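# Free the jammed roller and shut the chute gate

## Task

A sloping chute holds five rollers, and one of them is stuck crooked in the gate, which is open. Clear that roller, then close the gate so that all five rollers sit lined up inside the chute behind it.

## Robot and tools

Robot: two arms, left_arm and right_arm, each ending in a two-finger gripper. In the scene frame the origin is at table-top height, halfway between the nominal arm bases; +z points up, +x points out over the table, and left_arm is on the +y side. Image left and right do not follow these arm names. The calibrated bases are left_arm at (-0.017, +0.448, 0) m and right_arm at (-0.058, -0.529, 0) m, each turned only a degree or so about z. Reported hand poses, velocities and targets, and the wrist cameras' poses, are in each arm's own base frame. Fixed cameras and the table use the scene frame. Printed positions can be off by a few centimetres, more at long reach.

Gripper geometry: the fingers point along the gripper's +z axis and close along its y axis. end_effector_position is the spot between the pads when they are shut. Closed fingertips extend about 19 mm past that spot, and open ones about 6 mm. A block about 10 cm long sticks out toward the gripper's +x and turns with it.

A row is 18 numbers, each in [-1, 1], and both arms are always included. The order is left dx, dy, dz, rx, ry, rz, left gripper position, force_limit, speed, then the same nine for the right arm. dx to rz are an offset, not a pose. They are measured from that arm's Hand target as it stood when the action or move began, along that arm's base axes, and the turn is about the Hand target's position. Scale: 1.0 is 0.6 m or 180 degrees. rx, ry, rz together form one rotation vector. Sending the same offset again moves the arm further. Sending six zeros re-commands the current Hand target. This is also how to ease off something the arm is pressing: command a target back past where the gripper actually rests. Each step, the commanded orientation is clipped to within 32 degrees of the measured one.

Gripper numbers are absolute settings, not offsets. position: +1 is fully open (85 mm), about -0.8 brings the pads together, and -1 closes until something blocks the fingers. force_limit runs from -1 to +1 and sets how hard they squeeze; higher means a stronger grip. speed sets closing rate, from about 20 mm/s at -1 through 85 at 0 to 150 at +1. Both start at +1. A zero here is a real command, so to leave a gripper alone, repeat the last three numbers sent to it. force_limit or speed changes only take effect once position changes by 0.01 or more.

Tools:
- execute_actions(actions, cameras): actions is a list of actions. Each action is a list of up to 15 rows, one per 1/30 s step; a shorter action keeps its last row. All rows in one action count from that action's starting Hand target, not from the row before. Images come back only when actions is empty or cameras names some.
- move(target, speed, blend, stop_force, zero, blocking, cameras): drives each gripper in a straight line toward target. target is one 18-number row, or a list of up to 15 rows, every row counted from the same starting Hand targets. speed is path top speed in m/s, 0.002 to 3.6, default 0.25; turning is capped at twice that in rad/s. It can be one value or one per target. blend, in metres, rounds corners in a list; 0 stops at each target. stop_force, 3 to 120 N, ends an arm's path once its wrist feels that much push against its direction of travel. zero (default true) re-zeroes the sensor before the move. blocking=false returns early but cannot be combined with stop_force. Paths do not avoid obstacles or the other arm. The result adds a "move:" line such as done, off_target, moving, held or fault, plus limits such as paced or held.
- wait(seconds 0 to 10, cameras): lets time pass while the commands are held.
- stop(cameras): brakes a running move; the fingers keep going.
- zoom_image(camera, region=[x0, y0, x1, y1]): enlarges part of the latest image in pixels, at most 504 by 504.
- zero_wrist_force(arm): re-zeroes that arm's force sensor.
- finished_scene(scene): ends the current scene, given by its number. This cannot be undone.

Cameras: cam_head_left, cam_head_right, cam_high, cam_low (504x504), cam_left_wrist and cam_right_wrist (672x504).

Reading results: Hand target is the last commanded pose after the clip, and the next offsets start from it. The gripper may rest short of it. Gripper object_status codes are: 0 moving; 1 blocked while opening; 2 blocked while closing (a grip); 3 reached the requested opening or fully shut. position_measured is in counts: 3 is open, 78 is about 60 mm, 130 about 40 mm, 180 about 20 mm, 230 shut. Wrist force and torque are in the gripper's own axes, with a third line giving the peak since the last report. A Joint velocities line reading within noise means the arm is still. Joint torques include the arm's own weight.

Cautions:
- Nothing may leave the table. Do not drop rollers, let go of moving parts, or swing them fast.
- The arms are stiff. Aiming even slightly past a firm contact, or moving fast into it, can trigger a fault stop. A fault stop comes from contact torque at a joint limit (shoulder and elbow 138 N m, wrists 25.7 N m) or from about 150 N of outside force, and it freezes that arm for 10 s.
- Approach slowly, using stop_force where it helps.
- Never let the arms or grippers strike or squeeze each other.
- Steer around each arm's own base rather than near it.
- Heat builds when an arm holds a load, stays stretched out, or pushes at an unreachable pose. MOTOR HOT warns of this, and an over-temperature brake can last 30 s or more.

Each tool is called after "Call:" by a JSON object that holds its "method" and its "body", one argument or row to a line.

## Session

Call:
{"method": "execute_actions", "body": {
  "actions": []
}}

Scene clock: 0.00 s.
left_arm: end_effector_position=(+0.0181, +0.1783, +0.1275) position_measured=3 object_status=3 end_effector_quat_wxyz=(-0.171, -0.262, +0.916, -0.250) | right_arm: end_effector_position=(+0.4445, +0.7358, +0.2465) position_measured=3 object_status=3 end_effector_quat_wxyz=(-0.227, +0.194, +0.948, +0.112)
Joint positions: left_arm=[0.948 -1.903 2.354 -1.429 -1.743 0.444] | right_arm=[4.179 -2.579 -0.373 -1.691 2.079 1.459]
Joint velocities: within noise
Joint torques (N m): no reading
Wrist force (N): no reading
Wrist torque (N m): no reading
Wrist force, peak (N): no reading
Hand target: left_arm +0.0181, +0.1783, +0.1275; -0.171, -0.262, +0.916, -0.250 | right_arm +0.4445, +0.7358, +0.2465; -0.227, +0.194, +0.948, +0.112
Tool commands: left_gripper/position=+1.0 left_gripper/force_limit=+1.0 left_gripper/speed=+1.0 right_gripper/position=+1.0 right_gripper/force_limit=+1.0 right_gripper/speed=+1.0

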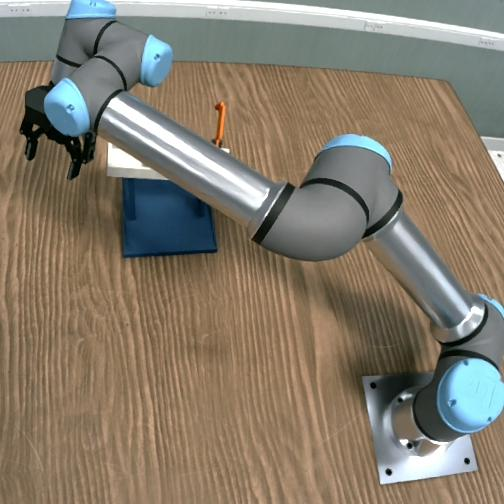

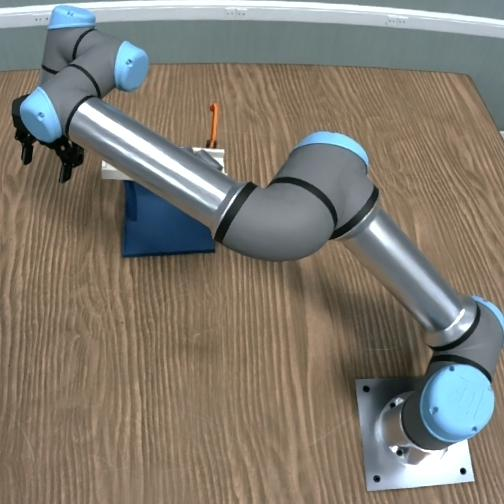

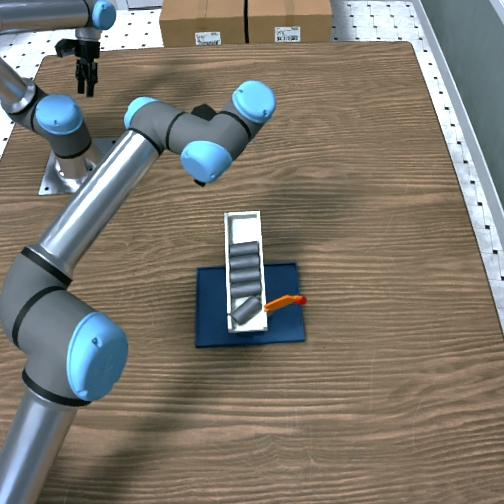

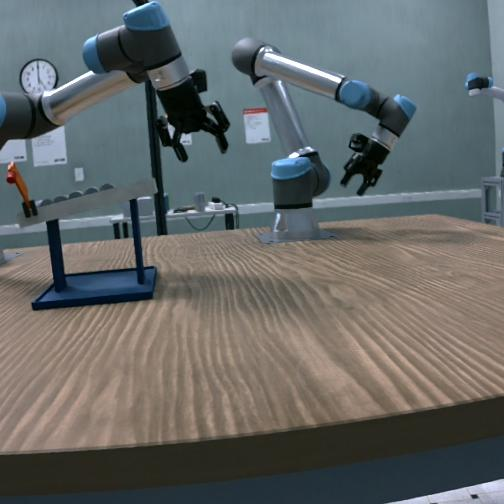

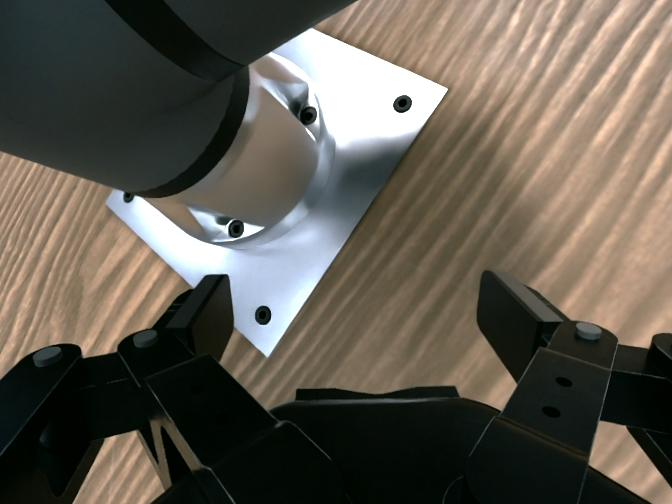

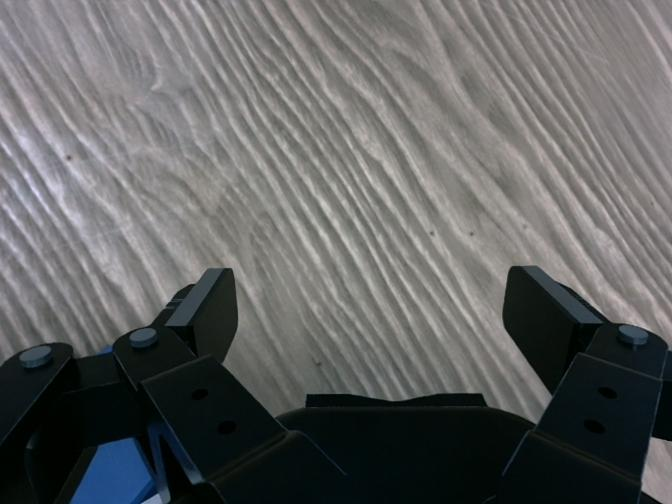

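Call:
{"method": "zoom_image", "body": {
  "camera": "cam_high",
  "region": [170, 190, 330, 360]
}}

Call:
{"method": "zoom_image", "body": {
  "camera": "cam_low",
  "region": [0, 140, 180, 320]
}}

Call:
{"method": "zoom_image", "body": {
  "camera": "cam_head_left",
  "region": [90, 80, 250, 270]
}}

Scaled by 2.965.

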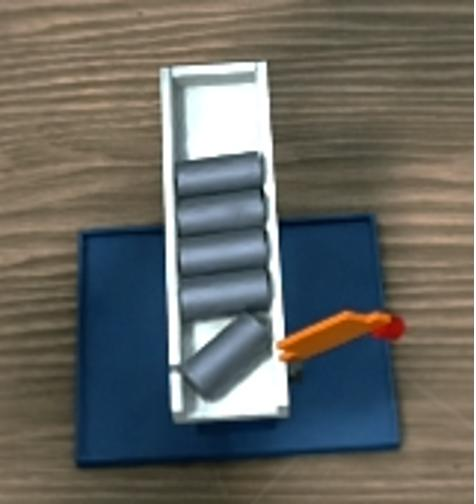

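Scaled by 2.800.

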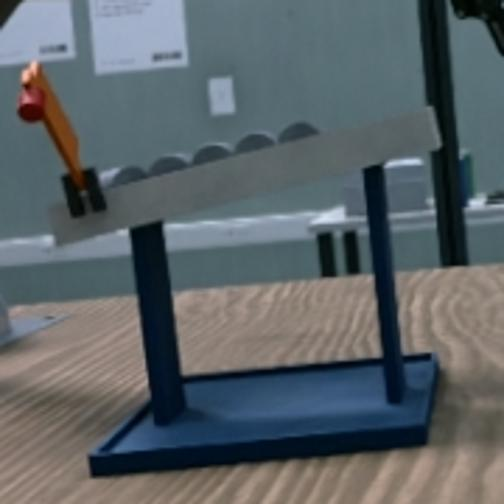

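Scaled by 2.653.

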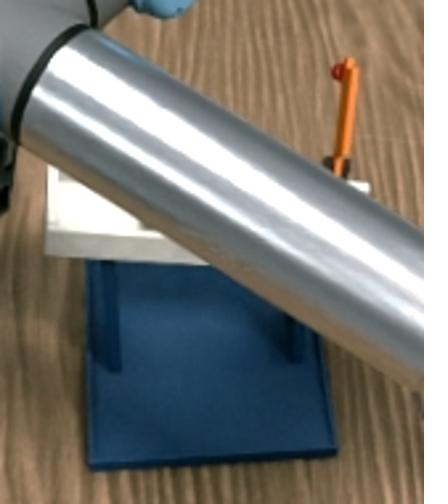

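Call:
{"method": "move", "body": {
  "target": [0.6,-0.08,0.45,0.164,-0.112,-0.172,1,1,1,0.155,-0.39,0.25,-0.069,-0.148,0.138,1,1,1],
  "speed": 0.4,
  "cameras": ["all"]
}}

Scene clock: 3.73 s.
left_arm: end_effector_position=(+0.3780, +0.1303, +0.3974) position_measured=3 object_status=3 end_effector_quat_wxyz=(+0.000, +0.001, +1.000, +0.001) | right_arm: end_effector_position=(+0.5375, +0.5018, +0.3965) position_measured=3 object_status=3 end_effector_quat_wxyz=(-0.002, -0.020, +1.000, +0.001)
Joint positions: left_arm=[-0.009 -1.824 1.618 -1.364 -1.57 -0.008] | right_arm=[4.074 -2.246 -0.478 -1.99 1.574 0.893]
Joint torques (N m): left_arm=[-9.06 -3.72 -37.6 -4.02 0.82 -1.22] | right_arm=[12.6 43.18 39.99 1.36 -1.19 -1.1]
Wrist force (N): left_arm=[-1.4 0.4 -0.1] | right_arm=[-0.4 0.7 0.3]
Wrist torque (N m): left_arm=[0.04 0.03 -0.28] | right_arm=[0.05 0.15 0.20]
Wrist force, peak (N): left_arm=[-4.5 -0.2 -2.4] | right_arm=[0.0 1.3 2.2]
Hand target: left_arm +0.3781, +0.1303, +0.3975; +0.000, +0.001, +1.000, +0.001 | right_arm +0.5375, +0.5018, +0.3965; -0.002, -0.020, +1.000, +0.001
Off the commanded pose: left_arm 0.000 m, 0 deg | right_arm 0.000 m, 0 deg.
move: done
camera_calibration:
cam_left_wrist: T_world_to_cam=[[0.0106153, 0.999351, 0.0344218, -0.143061], [0.942001, -0.0215421, 0.334919, -0.465258], [0.335443, 0.0288701, -0.941618, 0.374718], [0, 0, 0, 1]] pos_world=[0.314095, 0.122127, 0.51359]
cam_right_wrist: T_world_to_cam=[[-0.027048, 0.999633, 0.00167759, -0.473351], [0.935809, 0.0247309, 0.351638, -0.640122], [0.351468, 0.011081, -0.936134, 0.308033], [0, 0, 0, 1]] pos_world=[0.477965, 0.485595, 0.514246]

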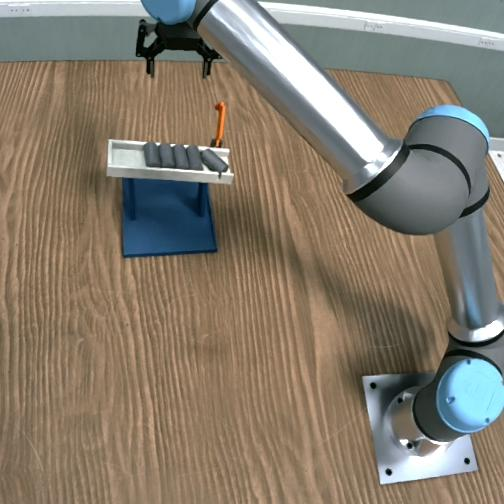

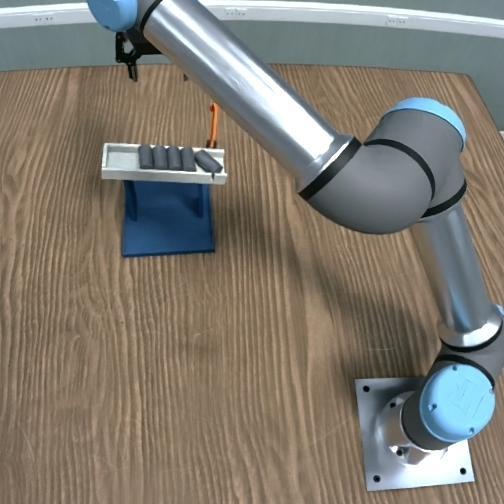

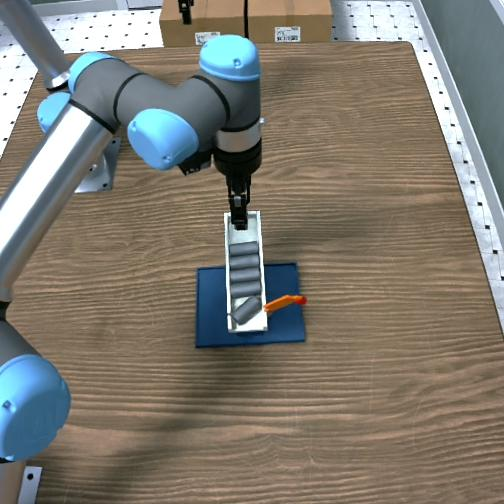

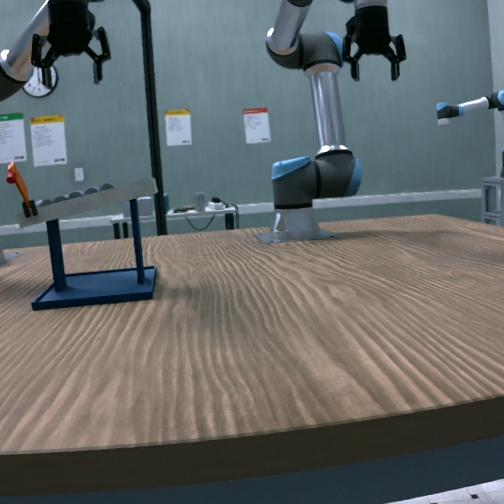

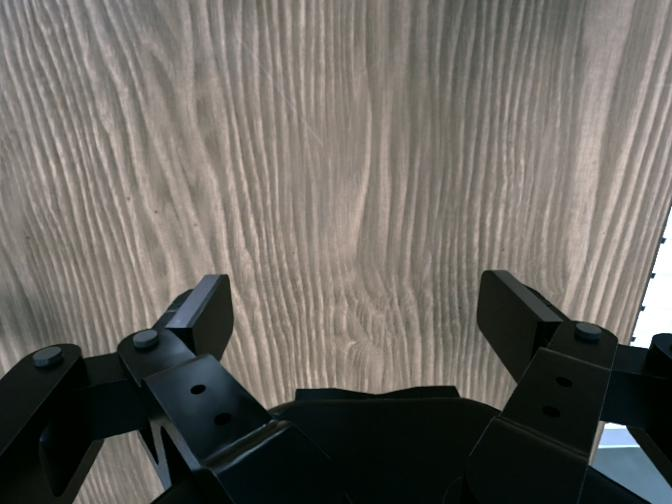

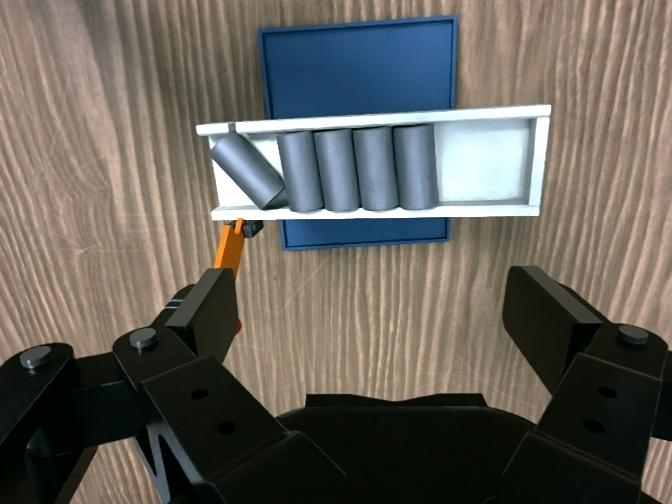

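Call:
{"method": "zoom_image", "body": {
  "camera": "cam_right_wrist",
  "region": [180, 90, 360, 350]
}}

Call:
{"method": "zoom_image", "body": {
  "camera": "cam_low",
  "region": [0, 140, 100, 250]
}}

Call:
{"method": "zoom_image", "body": {
  "camera": "cam_head_left",
  "region": [170, 90, 250, 190]
}}

Scaled by 1.938.

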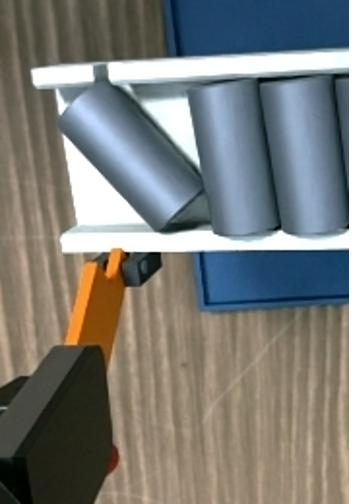

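Scaled by 4.582.

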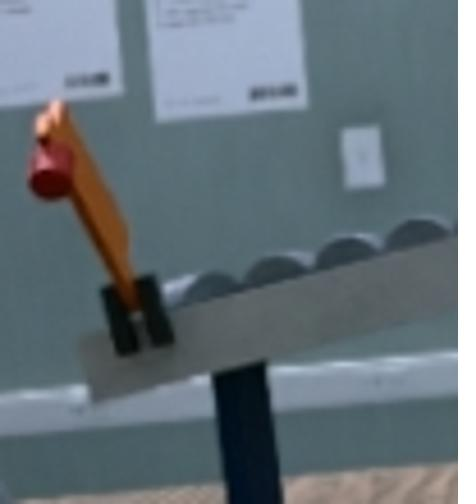

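Scaled by 5.040.

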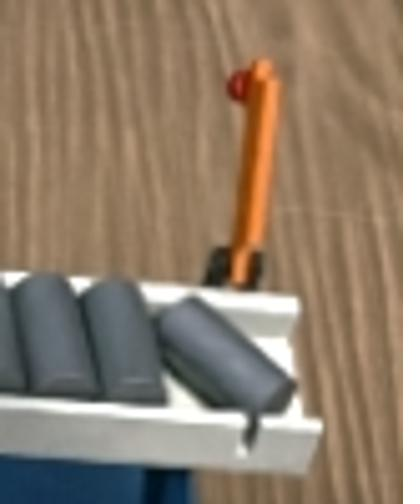

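Call:
{"method": "move", "body": {
  "target": [0.254,-0.917,-0.05,-0.194,0,0,-1,0,0,0.004,-0.286,-0.161,0.079,-0.0327,0.2485,1,1,1],
  "speed": 0.5,
  "cameras": ["all"]
}}

Scene clock: 11.03 s.
left_arm: end_effector_position=(+0.5305, -0.4198, +0.3676) position_measured=232 object_status=3 end_effector_quat_wxyz=(+0.000, +0.001, +0.954, -0.299) | right_arm: end_effector_position=(+0.5399, +0.3302, +0.3000) position_measured=3 object_status=3 end_effector_quat_wxyz=(+0.051, -0.398, +0.908, +0.119) end_effector_velocity=(+0.000, +0.000, +0.000) end_effector_angular_velocity=(+0.001, -0.002, +0.005)
Joint positions: left_arm=[-0.701 -1.333 1.43 -2.089 -2.023 -0.798] | right_arm=[3.819 -1.805 -1.448 -1.296 1.774 -0.131]
Joint velocities: left_arm=[within noise] | right_arm=[0 0 0 0.001 0 -0.005]
Joint torques (N m): left_arm=[-3.54 -23.65 -23.94 -4.62 1.61 -0.7] | right_arm=[9.91 24.59 38.05 2.89 0.09 -1.33]
Wrist force (N): left_arm=[-0.4 -1.0 0.3] | right_arm=[-0.4 0.1 0.4]
Wrist torque (N m): left_arm=[-0.13 -0.02 0.07] | right_arm=[0.06 0.16 0.28]
Wrist force, peak (N): left_arm=[-1.4 -3.3 2.8] | right_arm=[-1.5 1.7 -0.5]
Hand target: left_arm +0.5305, -0.4199, +0.3675; +0.000, +0.001, +0.954, -0.299 | right_arm +0.5399, +0.3302, +0.2999; +0.050, -0.398, +0.908, +0.119
Off the commanded pose: left_arm 0.000 m, 0 deg | right_arm 0.000 m, 0 deg.
move: done
camera_calibration:
cam_left_wrist: T_world_to_cam=[[0.0108534, 0.839225, -0.543676, 0.551218], [0.941928, 0.173919, 0.287268, -0.511111], [0.335638, -0.515222, -0.788602, 0.026671], [0, 0, 0, 1]] pos_world=[0.466495, -0.359962, 0.467542]
cam_right_wrist: T_world_to_cam=[[-0.72585, 0.664005, 0.179551, 0.133149], [0.644293, 0.564896, 0.515538, -0.674312], [0.240892, 0.489887, -0.837843, 0.0908875], [0, 0, 0, 1]] pos_world=[0.509206, 0.24798, 0.399876]

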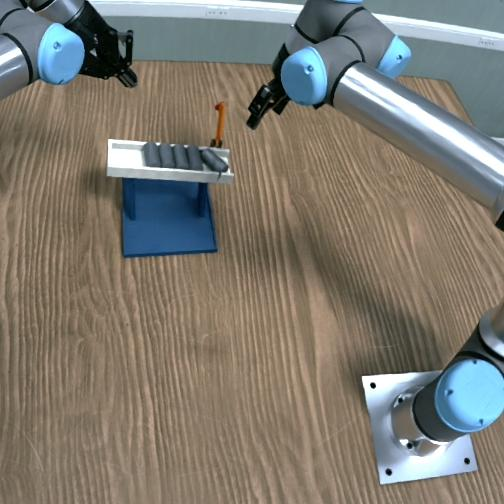

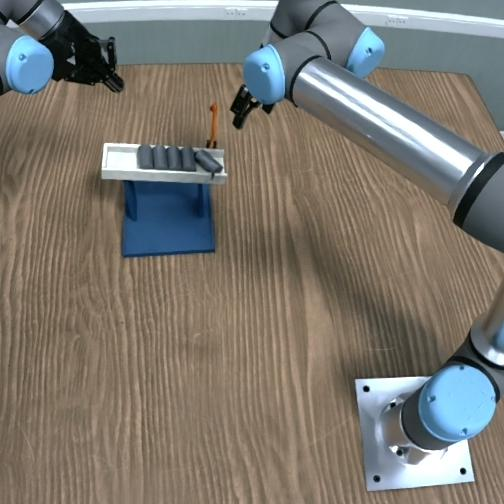

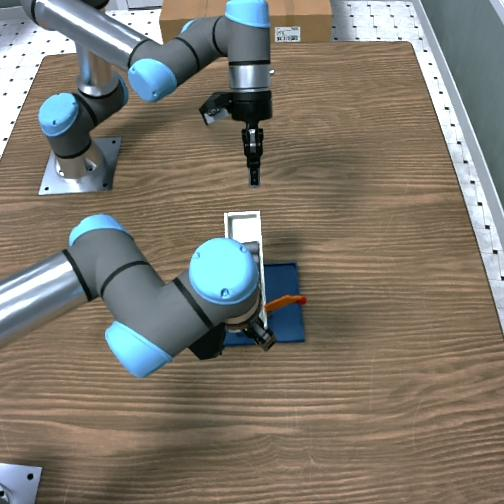

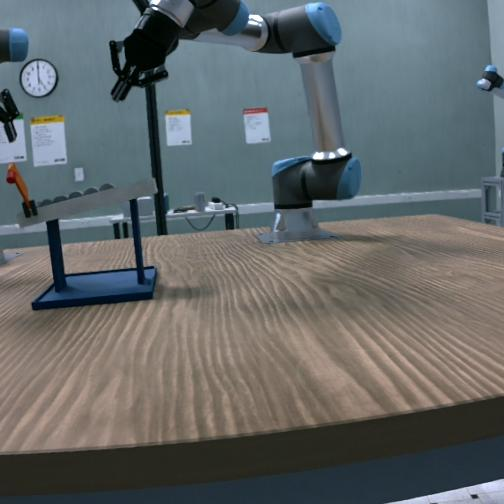

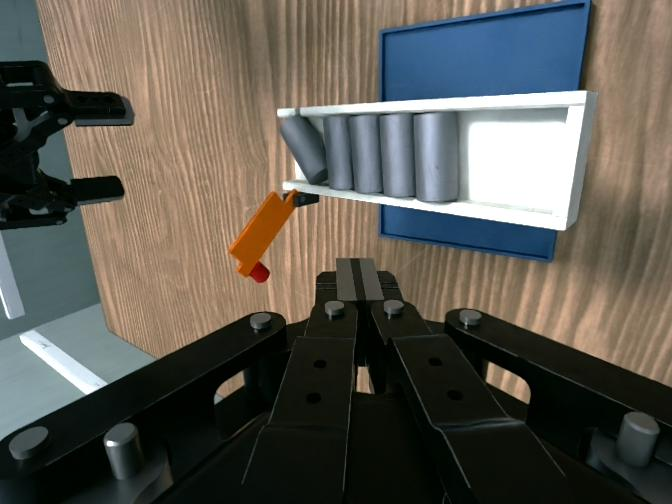

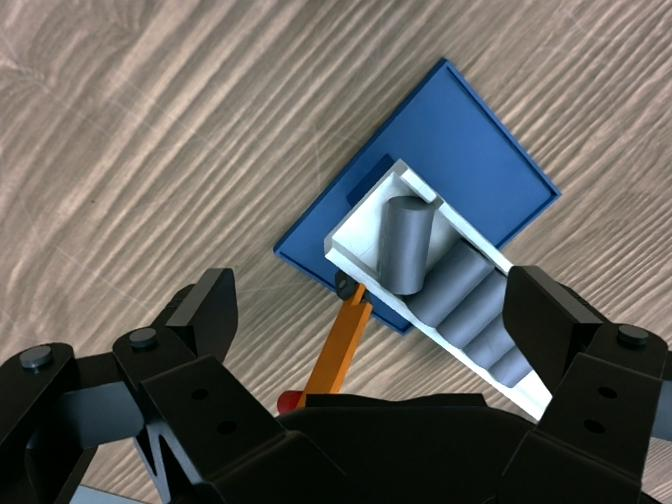

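Call:
{"method": "move", "body": {
  "target": [-0.065,-0.222,-0.204,0,0,0,-1,0,0,-0.0062,0.112,-0.112,0,0,-0.022,0.1,-1,0],
  "speed": 0.25,
  "cameras": ["cam_high","cam_low","cam_left_wrist","cam_right_wrist"]
}}

Scene clock: 13.87 s.
left_arm: end_effector_position=(+0.4915, -0.5531, +0.2452) position_measured=232 object_status=3 end_effector_quat_wxyz=(+0.000, +0.001, +0.954, -0.299) | right_arm: end_effector_position=(+0.5361, +0.3975, +0.2326) position_measured=117 object_status=3 end_effector_quat_wxyz=(+0.054, -0.366, +0.922, +0.118)
Joint positions: left_arm=[-0.901 -1.157 1.531 -2.444 -1.933 -0.993] | right_arm=[3.913 -1.898 -1.51 -1.112 1.746 0.032]
Joint torques (N m): left_arm=[-4.84 -36.72 -29.58 -4.43 -3.26 -0.03] | right_arm=[-11.65 55.23 41.32 3.2 1.66 0.32]
Wrist force (N): left_arm=[-0.4 -1.2 0.6] | right_arm=[-0.1 0.9 0.8]
Wrist torque (N m): left_arm=[-0.18 -0.02 0.04] | right_arm=[0.21 0.11 0.42]
Wrist force, peak (N): left_arm=[0.2 -1.2 3.6] | right_arm=[-0.6 1.2 2.3]
Hand target: left_arm +0.4915, -0.5531, +0.2451; +0.000, +0.001, +0.954, -0.299 | right_arm +0.5362, +0.3974, +0.2327; +0.055, -0.366, +0.922, +0.118
Off the commanded pose: left_arm 0.000 m, 0 deg | right_arm 0.000 m, 0 deg.
move: done
camera_calibration:
cam_left_wrist: T_world_to_cam=[[0.0107287, 0.839282, -0.54359, 0.597015], [0.941934, 0.173983, 0.287213, -0.416077], [0.335628, -0.515108, -0.788681, -0.125389], [0, 0, 0, 1]] pos_world=[0.427595, -0.493262, 0.345143]
cam_right_wrist: T_world_to_cam=[[-0.678607, 0.712218, 0.17955, 0.0532701], [0.681619, 0.519567, 0.515214, -0.676982], [0.273656, 0.472013, -0.838043, -0.0080534], [0, 0, 0, 1]] pos_world=[0.499797, 0.317599, 0.332477]
Images, in order (width x height): cam_high 504x504, cam_low 504x504, cam_left_wrist 672x504, cam_right_wrist 672x504.

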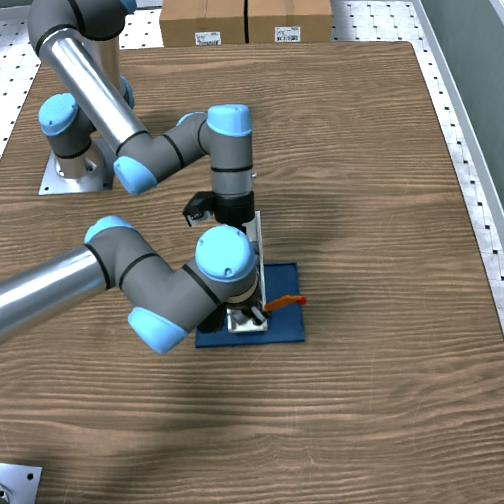

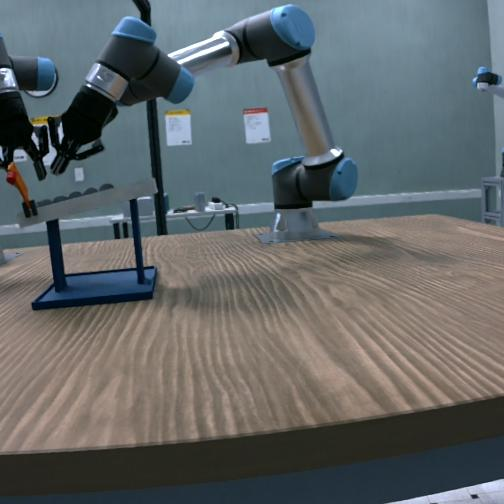

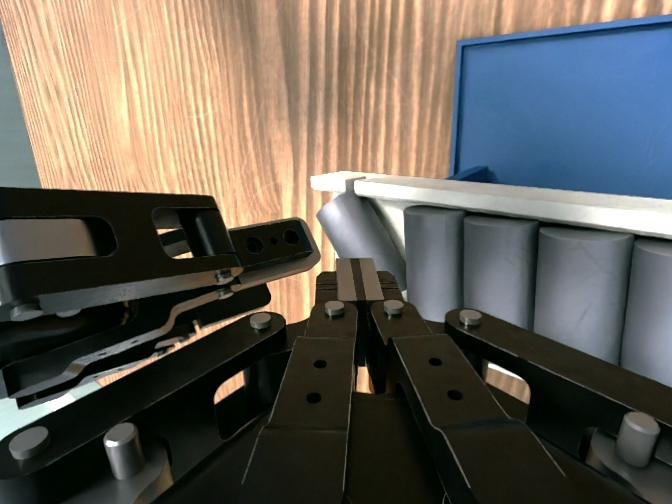

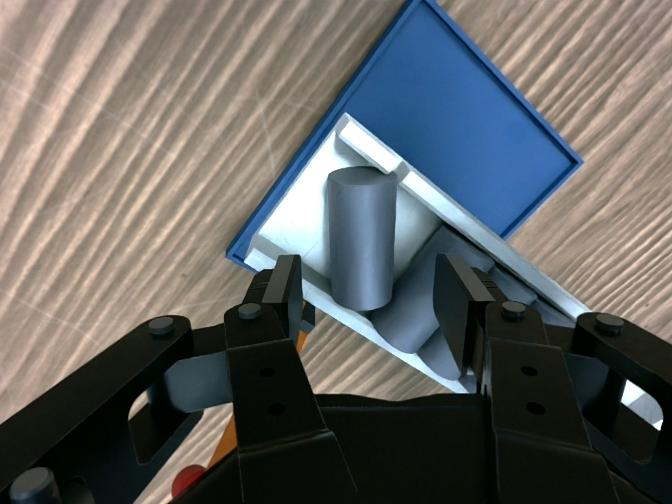

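Call:
{"method": "move", "body": {
  "target": [0,-0.003,-0.085,0,0,0,-1,0,0,0,0,0,0,0,0,0.1,-1,0],
  "speed": 0.04,
  "stop_force": 5,
  "cameras": ["cam_low","cam_left_wrist","cam_right_wrist"]
}}

Scene clock: 16.63 s.
left_arm: end_effector_position=(+0.4915, -0.5545, +0.2053) position_measured=232 object_status=3 end_effector_quat_wxyz=(+0.000, +0.001, +0.954, -0.299) | right_arm: end_effector_position=(+0.5362, +0.3974, +0.2327) position_measured=117 object_status=3 end_effector_quat_wxyz=(+0.055, -0.366, +0.922, +0.118)
Joint positions: left_arm=[-0.903 -1.116 1.582 -2.536 -1.933 -0.995] | right_arm=[3.913 -1.898 -1.509 -1.111 1.746 0.032]
Joint torques (N m): left_arm=[9.47 -47.35 -32.74 -3.49 2.42 1.02] | right_arm=[-11.52 56.66 41.89 4.07 1.46 1.14]
Wrist force (N): left_arm=[1.1 -6.9 -1.1] | right_arm=[-0.4 1.0 0.8]
Wrist torque (N m): left_arm=[-0.12 -0.02 0.11] | right_arm=[0.22 0.16 0.43]
Wrist force, peak (N): left_arm=[-1.1 -25.5 -18.8] | right_arm=[-0.3 1.3 0.9]
Hand target: left_arm +0.4915, -0.5545, +0.2053; +0.000, +0.001, +0.954, -0.299 (not the last commanded pose) | right_arm +0.5362, +0.3974, +0.2327; +0.055, -0.366, +0.922, +0.118
Off the commanded pose: left_arm 0.011 m, 0 deg | right_arm 0.000 m, 0 deg.
move: contact (left_arm)
camera_calibration:
cam_left_wrist: T_world_to_cam=[[0.0106782, 0.839272, -0.543607, 0.576523], [0.941966, 0.173979, 0.287108, -0.404357], [0.335538, -0.515125, -0.788708, -0.15754], [0, 0, 0, 1]] pos_world=[0.427595, -0.494662, 0.305243]
cam_right_wrist: T_world_to_cam=[[-0.678473, 0.712344, 0.179554, 0.0532114], [0.681595, 0.519227, 0.515588, -0.677104], [0.274047, 0.472196, -0.837812, -0.00832697], [0, 0, 0, 1]] pos_world=[0.499895, 0.317598, 0.332576]
Images, in order (width x height): cam_low 504x504, cam_left_wrist 672x504, cam_right_wrist 672x504.

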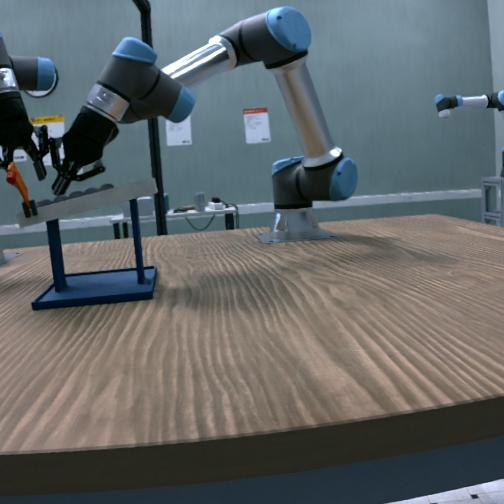

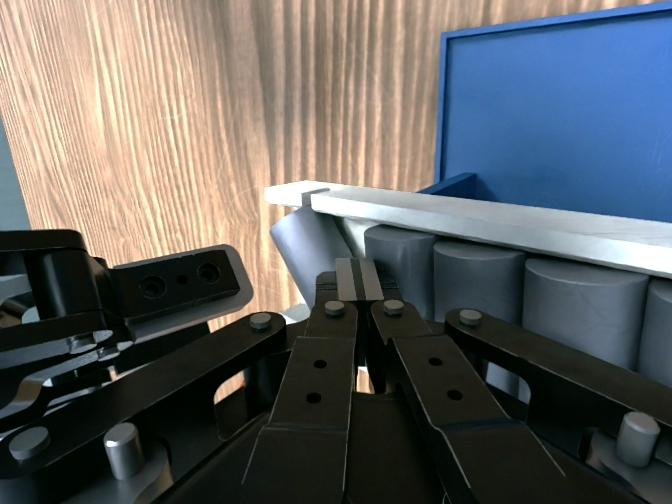

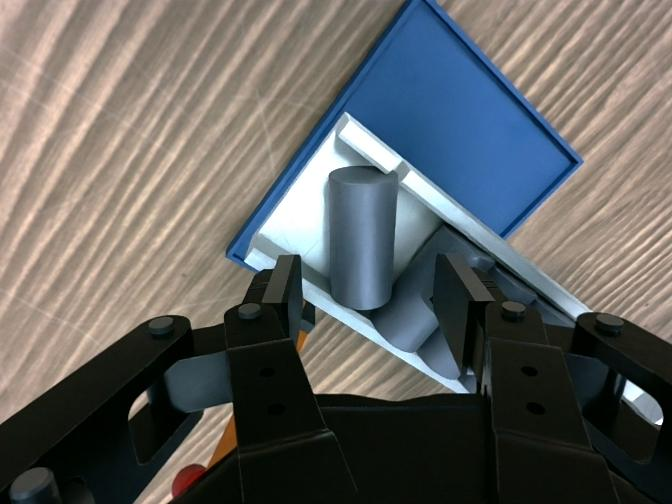

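Call:
{"method": "move", "body": {
  "target": [0,0,0,0,0,0,-1,0,0,0.0013,0.0277,-0.1028,0,0,0,0.1,-1,0],
  "speed": 0.05,
  "stop_force": 8,
  "cameras": ["cam_low","cam_left_wrist","cam_right_wrist"]
}}

Scene clock: 18.10 s.
left_arm: end_effector_position=(+0.4915, -0.5545, +0.2053) position_measured=232 object_status=3 end_effector_quat_wxyz=(+0.000, +0.001, +0.954, -0.299) | right_arm: end_effector_position=(+0.5364, +0.4043, +0.2069) position_measured=117 object_status=3 end_effector_quat_wxyz=(+0.054, -0.366, +0.922, +0.118)
Joint positions: left_arm=[-0.903 -1.116 1.582 -2.536 -1.933 -0.995] | right_arm=[3.92 -1.925 -1.541 -1.052 1.744 0.039]
Joint torques (N m): left_arm=[9.43 -47.35 -32.49 -3.84 2.21 1.25] | right_arm=[4.87 56.74 38.06 1.74 -0.31 0.91]
Wrist force (N): left_arm=[1.3 -6.9 -1.0] | right_arm=[-0.4 0.4 0.5]
Wrist torque (N m): left_arm=[-0.11 -0.05 0.10] | right_arm=[0.11 0.15 0.30]
Wrist force, peak (N): left_arm=[1.5 -7.0 -1.5] | right_arm=[-0.2 0.2 3.8]
Hand target: left_arm +0.4915, -0.5545, +0.2053; +0.000, +0.001, +0.954, -0.299 | right_arm +0.5365, +0.4043, +0.2071; +0.055, -0.366, +0.922, +0.118 (not the last commanded pose)
Off the commanded pose: left_arm 0.000 m, 0 deg | right_arm 0.037 m, 0 deg.
move: held (right_arm; a check stopped the path); limits=held
pose unreachable (right arm): on one or more control steps of this call, first in action 0 (counted from 0), this arm could not follow its commanded pose, so it was not sent that pose on those steps. It may still have moved: this result reports where it is.
cause: moving toward the commanded pose would bring a part of the arm too close to another arm (this arm's gripper and the left arm's gripper, 6 mm apart when this arm was first held).
camera_calibration:
cam_left_wrist: T_world_to_cam=[[0.0106762, 0.839272, -0.543607, 0.576523], [0.941934, 0.174029, 0.287182, -0.404341], [0.335627, -0.515108, -0.788681, -0.157578], [0, 0, 0, 1]] pos_world=[0.427595, -0.494663, 0.305243]
cam_right_wrist: T_world_to_cam=[[-0.678439, 0.712382, 0.179536, 0.0530904], [0.681712, 0.519365, 0.515295, -0.667655], [0.273842, 0.471988, -0.837996, -0.0329723], [0, 0, 0, 1]] pos_world=[0.500196, 0.324498, 0.306877]
Images, in order (width x height): cam_low 504x504, cam_left_wrist 672x504, cam_right_wrist 672x504.

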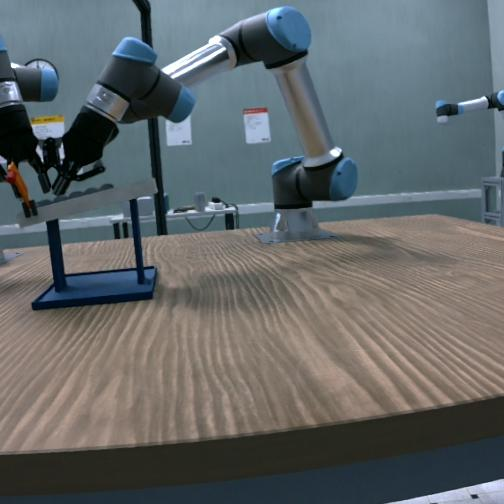

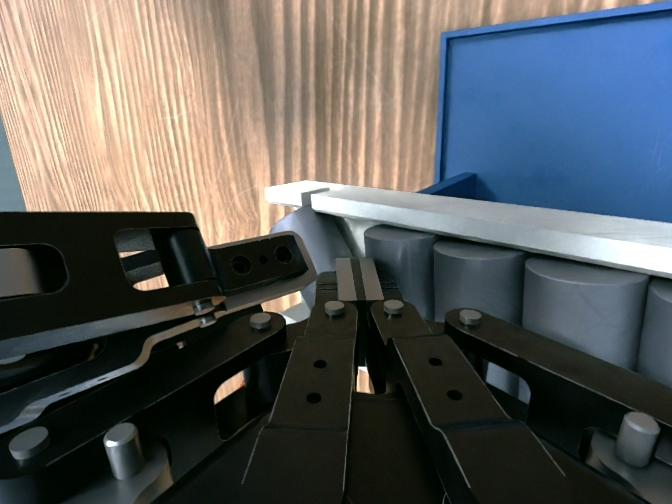

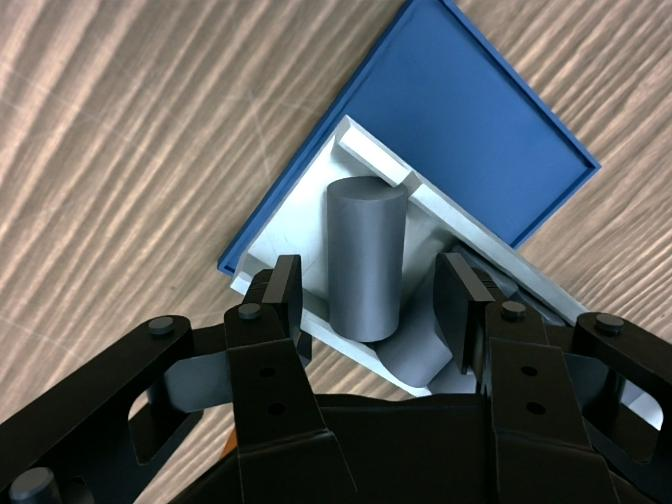

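Call:
{"method": "move", "body": {
  "target": [0,0,0,0,0,0,-1,0,0,0.0202,-0.024,0.003,0.081,0.0736,0.0207,0.1,-1,0],
  "speed": 0.2
}}

Call:
{"method": "move", "body": {
  "target": [0,0,0,0,0,0,-1,0,0,-0.0168,0.036,-0.0633,0,0,0,0.1,-1,0],
  "speed": 0.05,
  "stop_force": 8,
  "cameras": ["cam_low","cam_left_wrist","cam_right_wrist"]
}}

Scene clock: 20.33 s.
left_arm: end_effector_position=(+0.4915, -0.5545, +0.2053) position_measured=232 object_status=3 end_effector_quat_wxyz=(+0.000, +0.001, +0.954, -0.299) | right_arm: end_effector_position=(+0.5487, +0.3899, +0.2088) position_measured=117 object_status=3 end_effector_quat_wxyz=(-0.010, -0.370, +0.887, +0.276)
Joint positions: left_arm=[-0.903 -1.116 1.582 -2.536 -1.933 -0.995] | right_arm=[3.758 -2.007 -1.479 -1.11 2.12 -0.141]
Joint torques (N m): left_arm=[8.96 -47.47 -32.95 -3.72 2.33 1.22] | right_arm=[10.29 60.7 10.36 4.03 2.1 -0.54]
Wrist force (N): left_arm=[1.2 -7.1 -1.1] | right_arm=[0.2 0.6 0.9]
Wrist torque (N m): left_arm=[-0.15 -0.02 0.10] | right_arm=[0.22 0.01 0.27]
Wrist force, peak (N): left_arm=[1.0 -7.2 -1.3] | right_arm=[-0.3 1.7 0.1]
Hand target: left_arm +0.4915, -0.5545, +0.2053; +0.000, +0.001, +0.954, -0.299 | right_arm +0.5486, +0.3899, +0.2089; -0.010, -0.370, +0.887, +0.276
Off the commanded pose: left_arm 0.000 m, 0 deg | right_arm 0.000 m, 0 deg.
move: done

Scene clock: 22.43 s.
left_arm: end_effector_position=(+0.4915, -0.5545, +0.2053) position_measured=232 object_status=3 end_effector_quat_wxyz=(+0.000, +0.001, +0.954, -0.299) | right_arm: end_effector_position=(+0.5402, +0.4078, +0.1774) position_measured=117 object_status=3 end_effector_quat_wxyz=(-0.010, -0.370, +0.887, +0.276)
Joint positions: left_arm=[-0.903 -1.116 1.582 -2.536 -1.933 -0.995] | right_arm=[3.788 -2.037 -1.526 -1.016 2.117 -0.106]
Joint torques (N m): left_arm=[8.02 -48.06 -32.61 -3.59 1.95 1.04] | right_arm=[-11.89 58.01 37.47 3.94 1.6 1.25]
Wrist force (N): left_arm=[1.2 -6.8 -1.2] | right_arm=[0.1 2.6 -3.1]
Wrist torque (N m): left_arm=[-0.09 -0.02 0.11] | right_arm=[0.21 0.07 0.47]
Wrist force, peak (N): left_arm=[1.4 -7.2 -1.3] | right_arm=[2.4 15.6 -47.8]
Hand target: left_arm +0.4915, -0.5545, +0.2053; +0.000, +0.001, +0.954, -0.299 | right_arm +0.5402, +0.4078, +0.1774; -0.010, -0.370, +0.887, +0.276 (not the last commanded pose)
Off the commanded pose: left_arm 0.000 m, 0 deg | right_arm 0.008 m, 0 deg.
move: contact (right_arm)
camera_calibration:
cam_left_wrist: T_world_to_cam=[[0.0106762, 0.839272, -0.543607, 0.576523], [0.941934, 0.174029, 0.287182, -0.404341], [0.335627, -0.515108, -0.788681, -0.157578], [0, 0, 0, 1]] pos_world=[0.427595, -0.494663, 0.305243]
cam_right_wrist: T_world_to_cam=[[-0.641635, 0.581546, 0.500109, 0.0350919], [0.765176, 0.440262, 0.46976, -0.661512], [0.0530078, 0.684086, -0.727472, -0.0472594], [0, 0, 0, 1]] pos_world=[0.531195, 0.303161, 0.258822]
Images, in order (width x height): cam_low 504x504, cam_left_wrist 672x504, cam_right_wrist 672x504.

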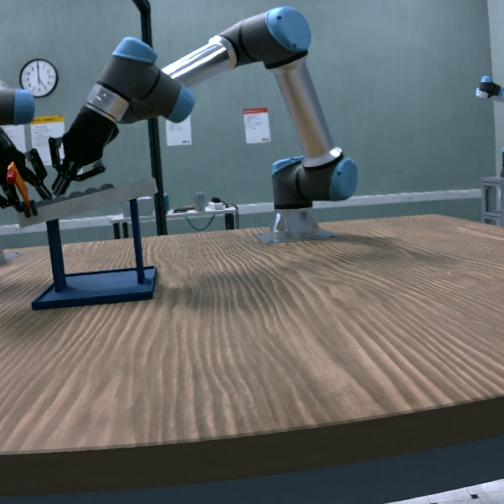

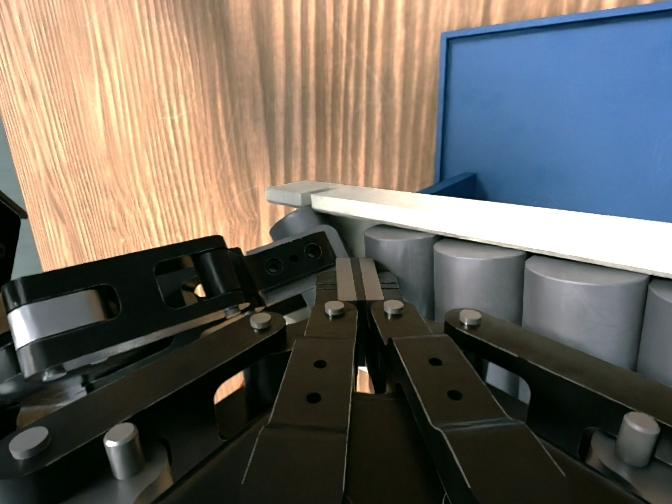

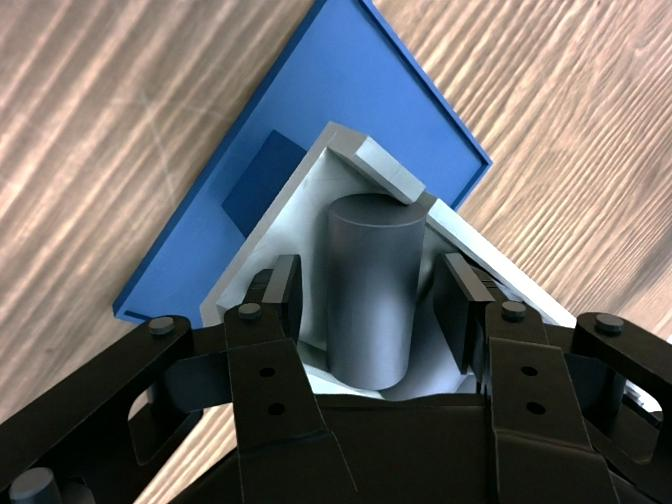

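Call:
{"method": "move", "body": {
  "target": [0,0,0,0,0,0,-1,0,0,0.0015,-0.0032,0.0057,0,0,0,0.1,-1,0],
  "speed": 0.05
}}

Call:
{"method": "move", "body": {
  "target": [0,0,0,0,0,0,-1,0,0,0,0,0,0,0,0,-1,-0.9,-1],
  "cameras": ["cam_left_wrist","cam_right_wrist"]
}}

Scene clock: 23.47 s.
left_arm: end_effector_position=(+0.4915, -0.5545, +0.2053) position_measured=232 object_status=3 end_effector_quat_wxyz=(+0.000, +0.001, +0.954, -0.299) | right_arm: end_effector_position=(+0.5411, +0.4059, +0.1809) position_measured=117 object_status=3 end_effector_quat_wxyz=(-0.010, -0.370, +0.887, +0.276)
Joint positions: left_arm=[-0.903 -1.116 1.582 -2.536 -1.933 -0.995] | right_arm=[3.785 -2.033 -1.522 -1.026 2.117 -0.11]
Joint torques (N m): left_arm=[8.21 -47.8 -32.52 -3.5 2.12 1.15] | right_arm=[-6.26 54.44 34.27 3.53 2.27 -0.47]
Wrist force (N): left_arm=[1.4 -6.6 -1.4] | right_arm=[0.4 0.5 0.0]
Wrist torque (N m): left_arm=[-0.09 -0.05 0.10] | right_arm=[0.17 0.00 0.44]
Wrist force, peak (N): left_arm=[1.3 -7.2 -0.9] | right_arm=[0.5 2.9 -3.3]
Hand target: left_arm +0.4915, -0.5545, +0.2053; +0.000, +0.001, +0.954, -0.299 | right_arm +0.5411, +0.4059, +0.1808; -0.010, -0.370, +0.887, +0.276
Off the commanded pose: left_arm 0.000 m, 0 deg | right_arm 0.000 m, 0 deg.
move: done

Scene clock: 24.53 s.
left_arm: end_effector_position=(+0.4915, -0.5545, +0.2053) position_measured=232 object_status=3 end_effector_quat_wxyz=(+0.000, +0.001, +0.954, -0.299) | right_arm: end_effector_position=(+0.5411, +0.4059, +0.1809) position_measured=157 object_status=0 end_effector_quat_wxyz=(-0.010, -0.370, +0.887, +0.276)
Joint positions: left_arm=[-0.903 -1.116 1.582 -2.536 -1.933 -0.995] | right_arm=[3.785 -2.033 -1.522 -1.026 2.117 -0.11]
Joint torques (N m): left_arm=[10.13 -48.29 -32.7 -3.55 2.04 1.22] | right_arm=[4.87 31.15 6.62 4.29 -7.3 1.07]
Wrist force (N): left_arm=[1.3 -6.7 -0.9] | right_arm=[9.7 26.1 -13.5]
Wrist torque (N m): left_arm=[-0.10 -0.03 0.11] | right_arm=[-0.48 -0.03 0.59]
Wrist force, peak (N): left_arm=[1.2 -7.1 -1.1] | right_arm=[9.7 26.1 -13.5]
Hand target: left_arm +0.4915, -0.5545, +0.2053; +0.000, +0.001, +0.954, -0.299 | right_arm +0.5411, +0.4059, +0.1808; -0.010, -0.370, +0.887, +0.276
Off the commanded pose: left_arm 0.000 m, 0 deg | right_arm 0.000 m, 0 deg.
move: done
camera_calibration:
cam_left_wrist: T_world_to_cam=[[0.0106762, 0.839272, -0.543607, 0.576523], [0.941934, 0.174029, 0.287182, -0.404341], [0.335627, -0.515108, -0.788681, -0.157578], [0, 0, 0, 1]] pos_world=[0.427595, -0.494663, 0.305243]
cam_right_wrist: T_world_to_cam=[[-0.641637, 0.581442, 0.500228, 0.0350258], [0.765174, 0.440163, 0.469856, -0.663003], [0.0530123, 0.684239, -0.727329, -0.0435478], [0, 0, 0, 1]] pos_world=[0.532095, 0.301261, 0.262321]
Images, in order (width x height): cam_left_wrist 672x504, cam_right_wrist 672x504.

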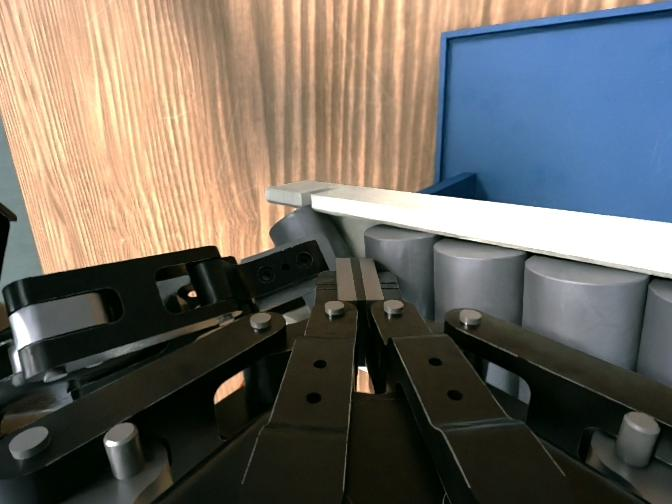

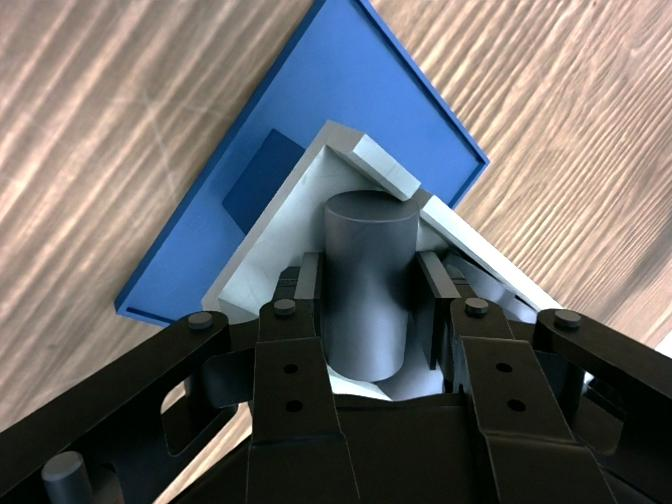

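Call:
{"method": "move", "body": {
  "target": [0,0,0,0,0,0,-1,0,0,0.015,-0.032,0.067,0,0,0,-1,-0.9,-1],
  "speed": 0.06,
  "cameras": ["cam_high","cam_low","cam_left_wrist","cam_right_wrist"]
}}

Scene clock: 26.70 s.
left_arm: end_effector_position=(+0.4915, -0.5545, +0.2053) position_measured=232 object_status=3 end_effector_quat_wxyz=(+0.000, +0.001, +0.954, -0.299) | right_arm: end_effector_position=(+0.5501, +0.3867, +0.2210) position_measured=230 object_status=3 end_effector_quat_wxyz=(-0.010, -0.370, +0.887, +0.276)
Joint positions: left_arm=[-0.903 -1.116 1.582 -2.536 -1.933 -0.995] | right_arm=[3.753 -1.998 -1.46 -1.143 2.121 -0.147]
Joint torques (N m): left_arm=[5.15 -48.24 -32.46 -3.44 1.81 1.36] | right_arm=[12.84 31.61 12.13 2.66 -0.14 1.15]
Wrist force (N): left_arm=[1.8 -6.4 -1.9] | right_arm=[0.2 0.6 0.6]
Wrist torque (N m): left_arm=[-0.12 -0.08 0.11] | right_arm=[0.23 -0.01 0.39]
Wrist force, peak (N): left_arm=[1.5 -7.2 -1.2] | right_arm=[9.8 26.8 -13.8]
Hand target: left_arm +0.4915, -0.5545, +0.2053; +0.000, +0.001, +0.954, -0.299 | right_arm +0.5501, +0.3867, +0.2210; -0.010, -0.370, +0.887, +0.276
Off the commanded pose: left_arm 0.000 m, 0 deg | right_arm 0.000 m, 0 deg.
move: done
camera_calibration:
cam_left_wrist: T_world_to_cam=[[0.0106762, 0.839272, -0.543607, 0.576523], [0.941934, 0.174029, 0.287182, -0.404341], [0.335627, -0.515108, -0.788681, -0.157578], [0, 0, 0, 1]] pos_world=[0.427595, -0.494663, 0.305243]
cam_right_wrist: T_world_to_cam=[[-0.641635, 0.581546, 0.500109, 0.03191], [0.765176, 0.440262, 0.46976, -0.68028], [0.0530078, 0.684086, -0.727472, -0.00163213], [0, 0, 0, 1]] pos_world=[0.541095, 0.282061, 0.302422]
Images, in order (width x height): cam_high 504x504, cam_low 504x504, cam_left_wrist 672x504, cam_right_wrist 672x504.

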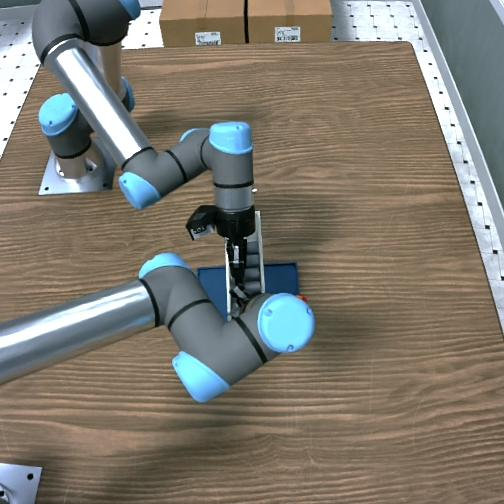

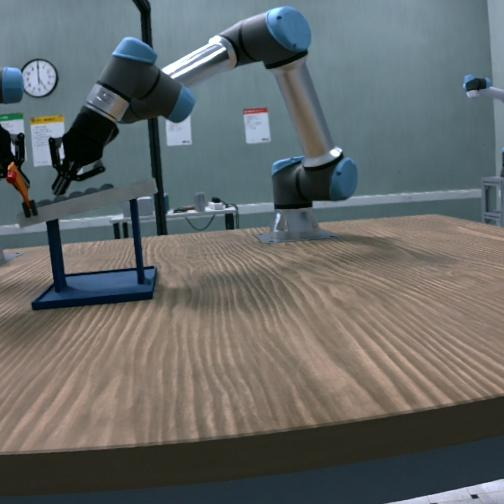

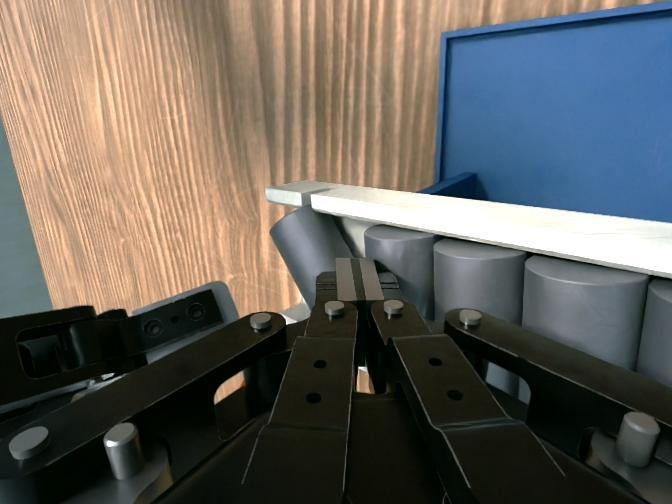

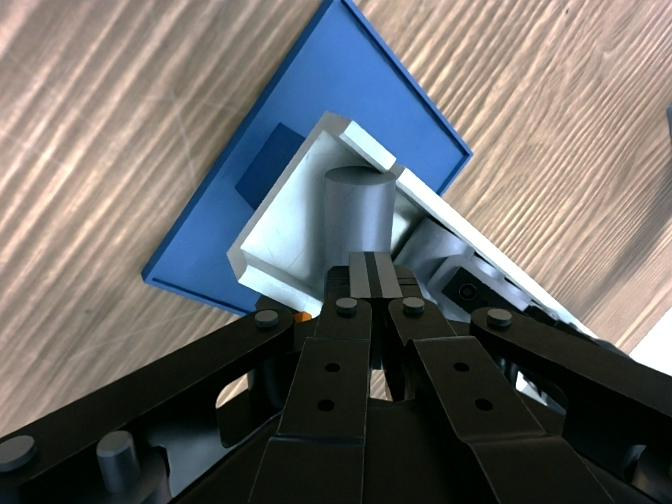

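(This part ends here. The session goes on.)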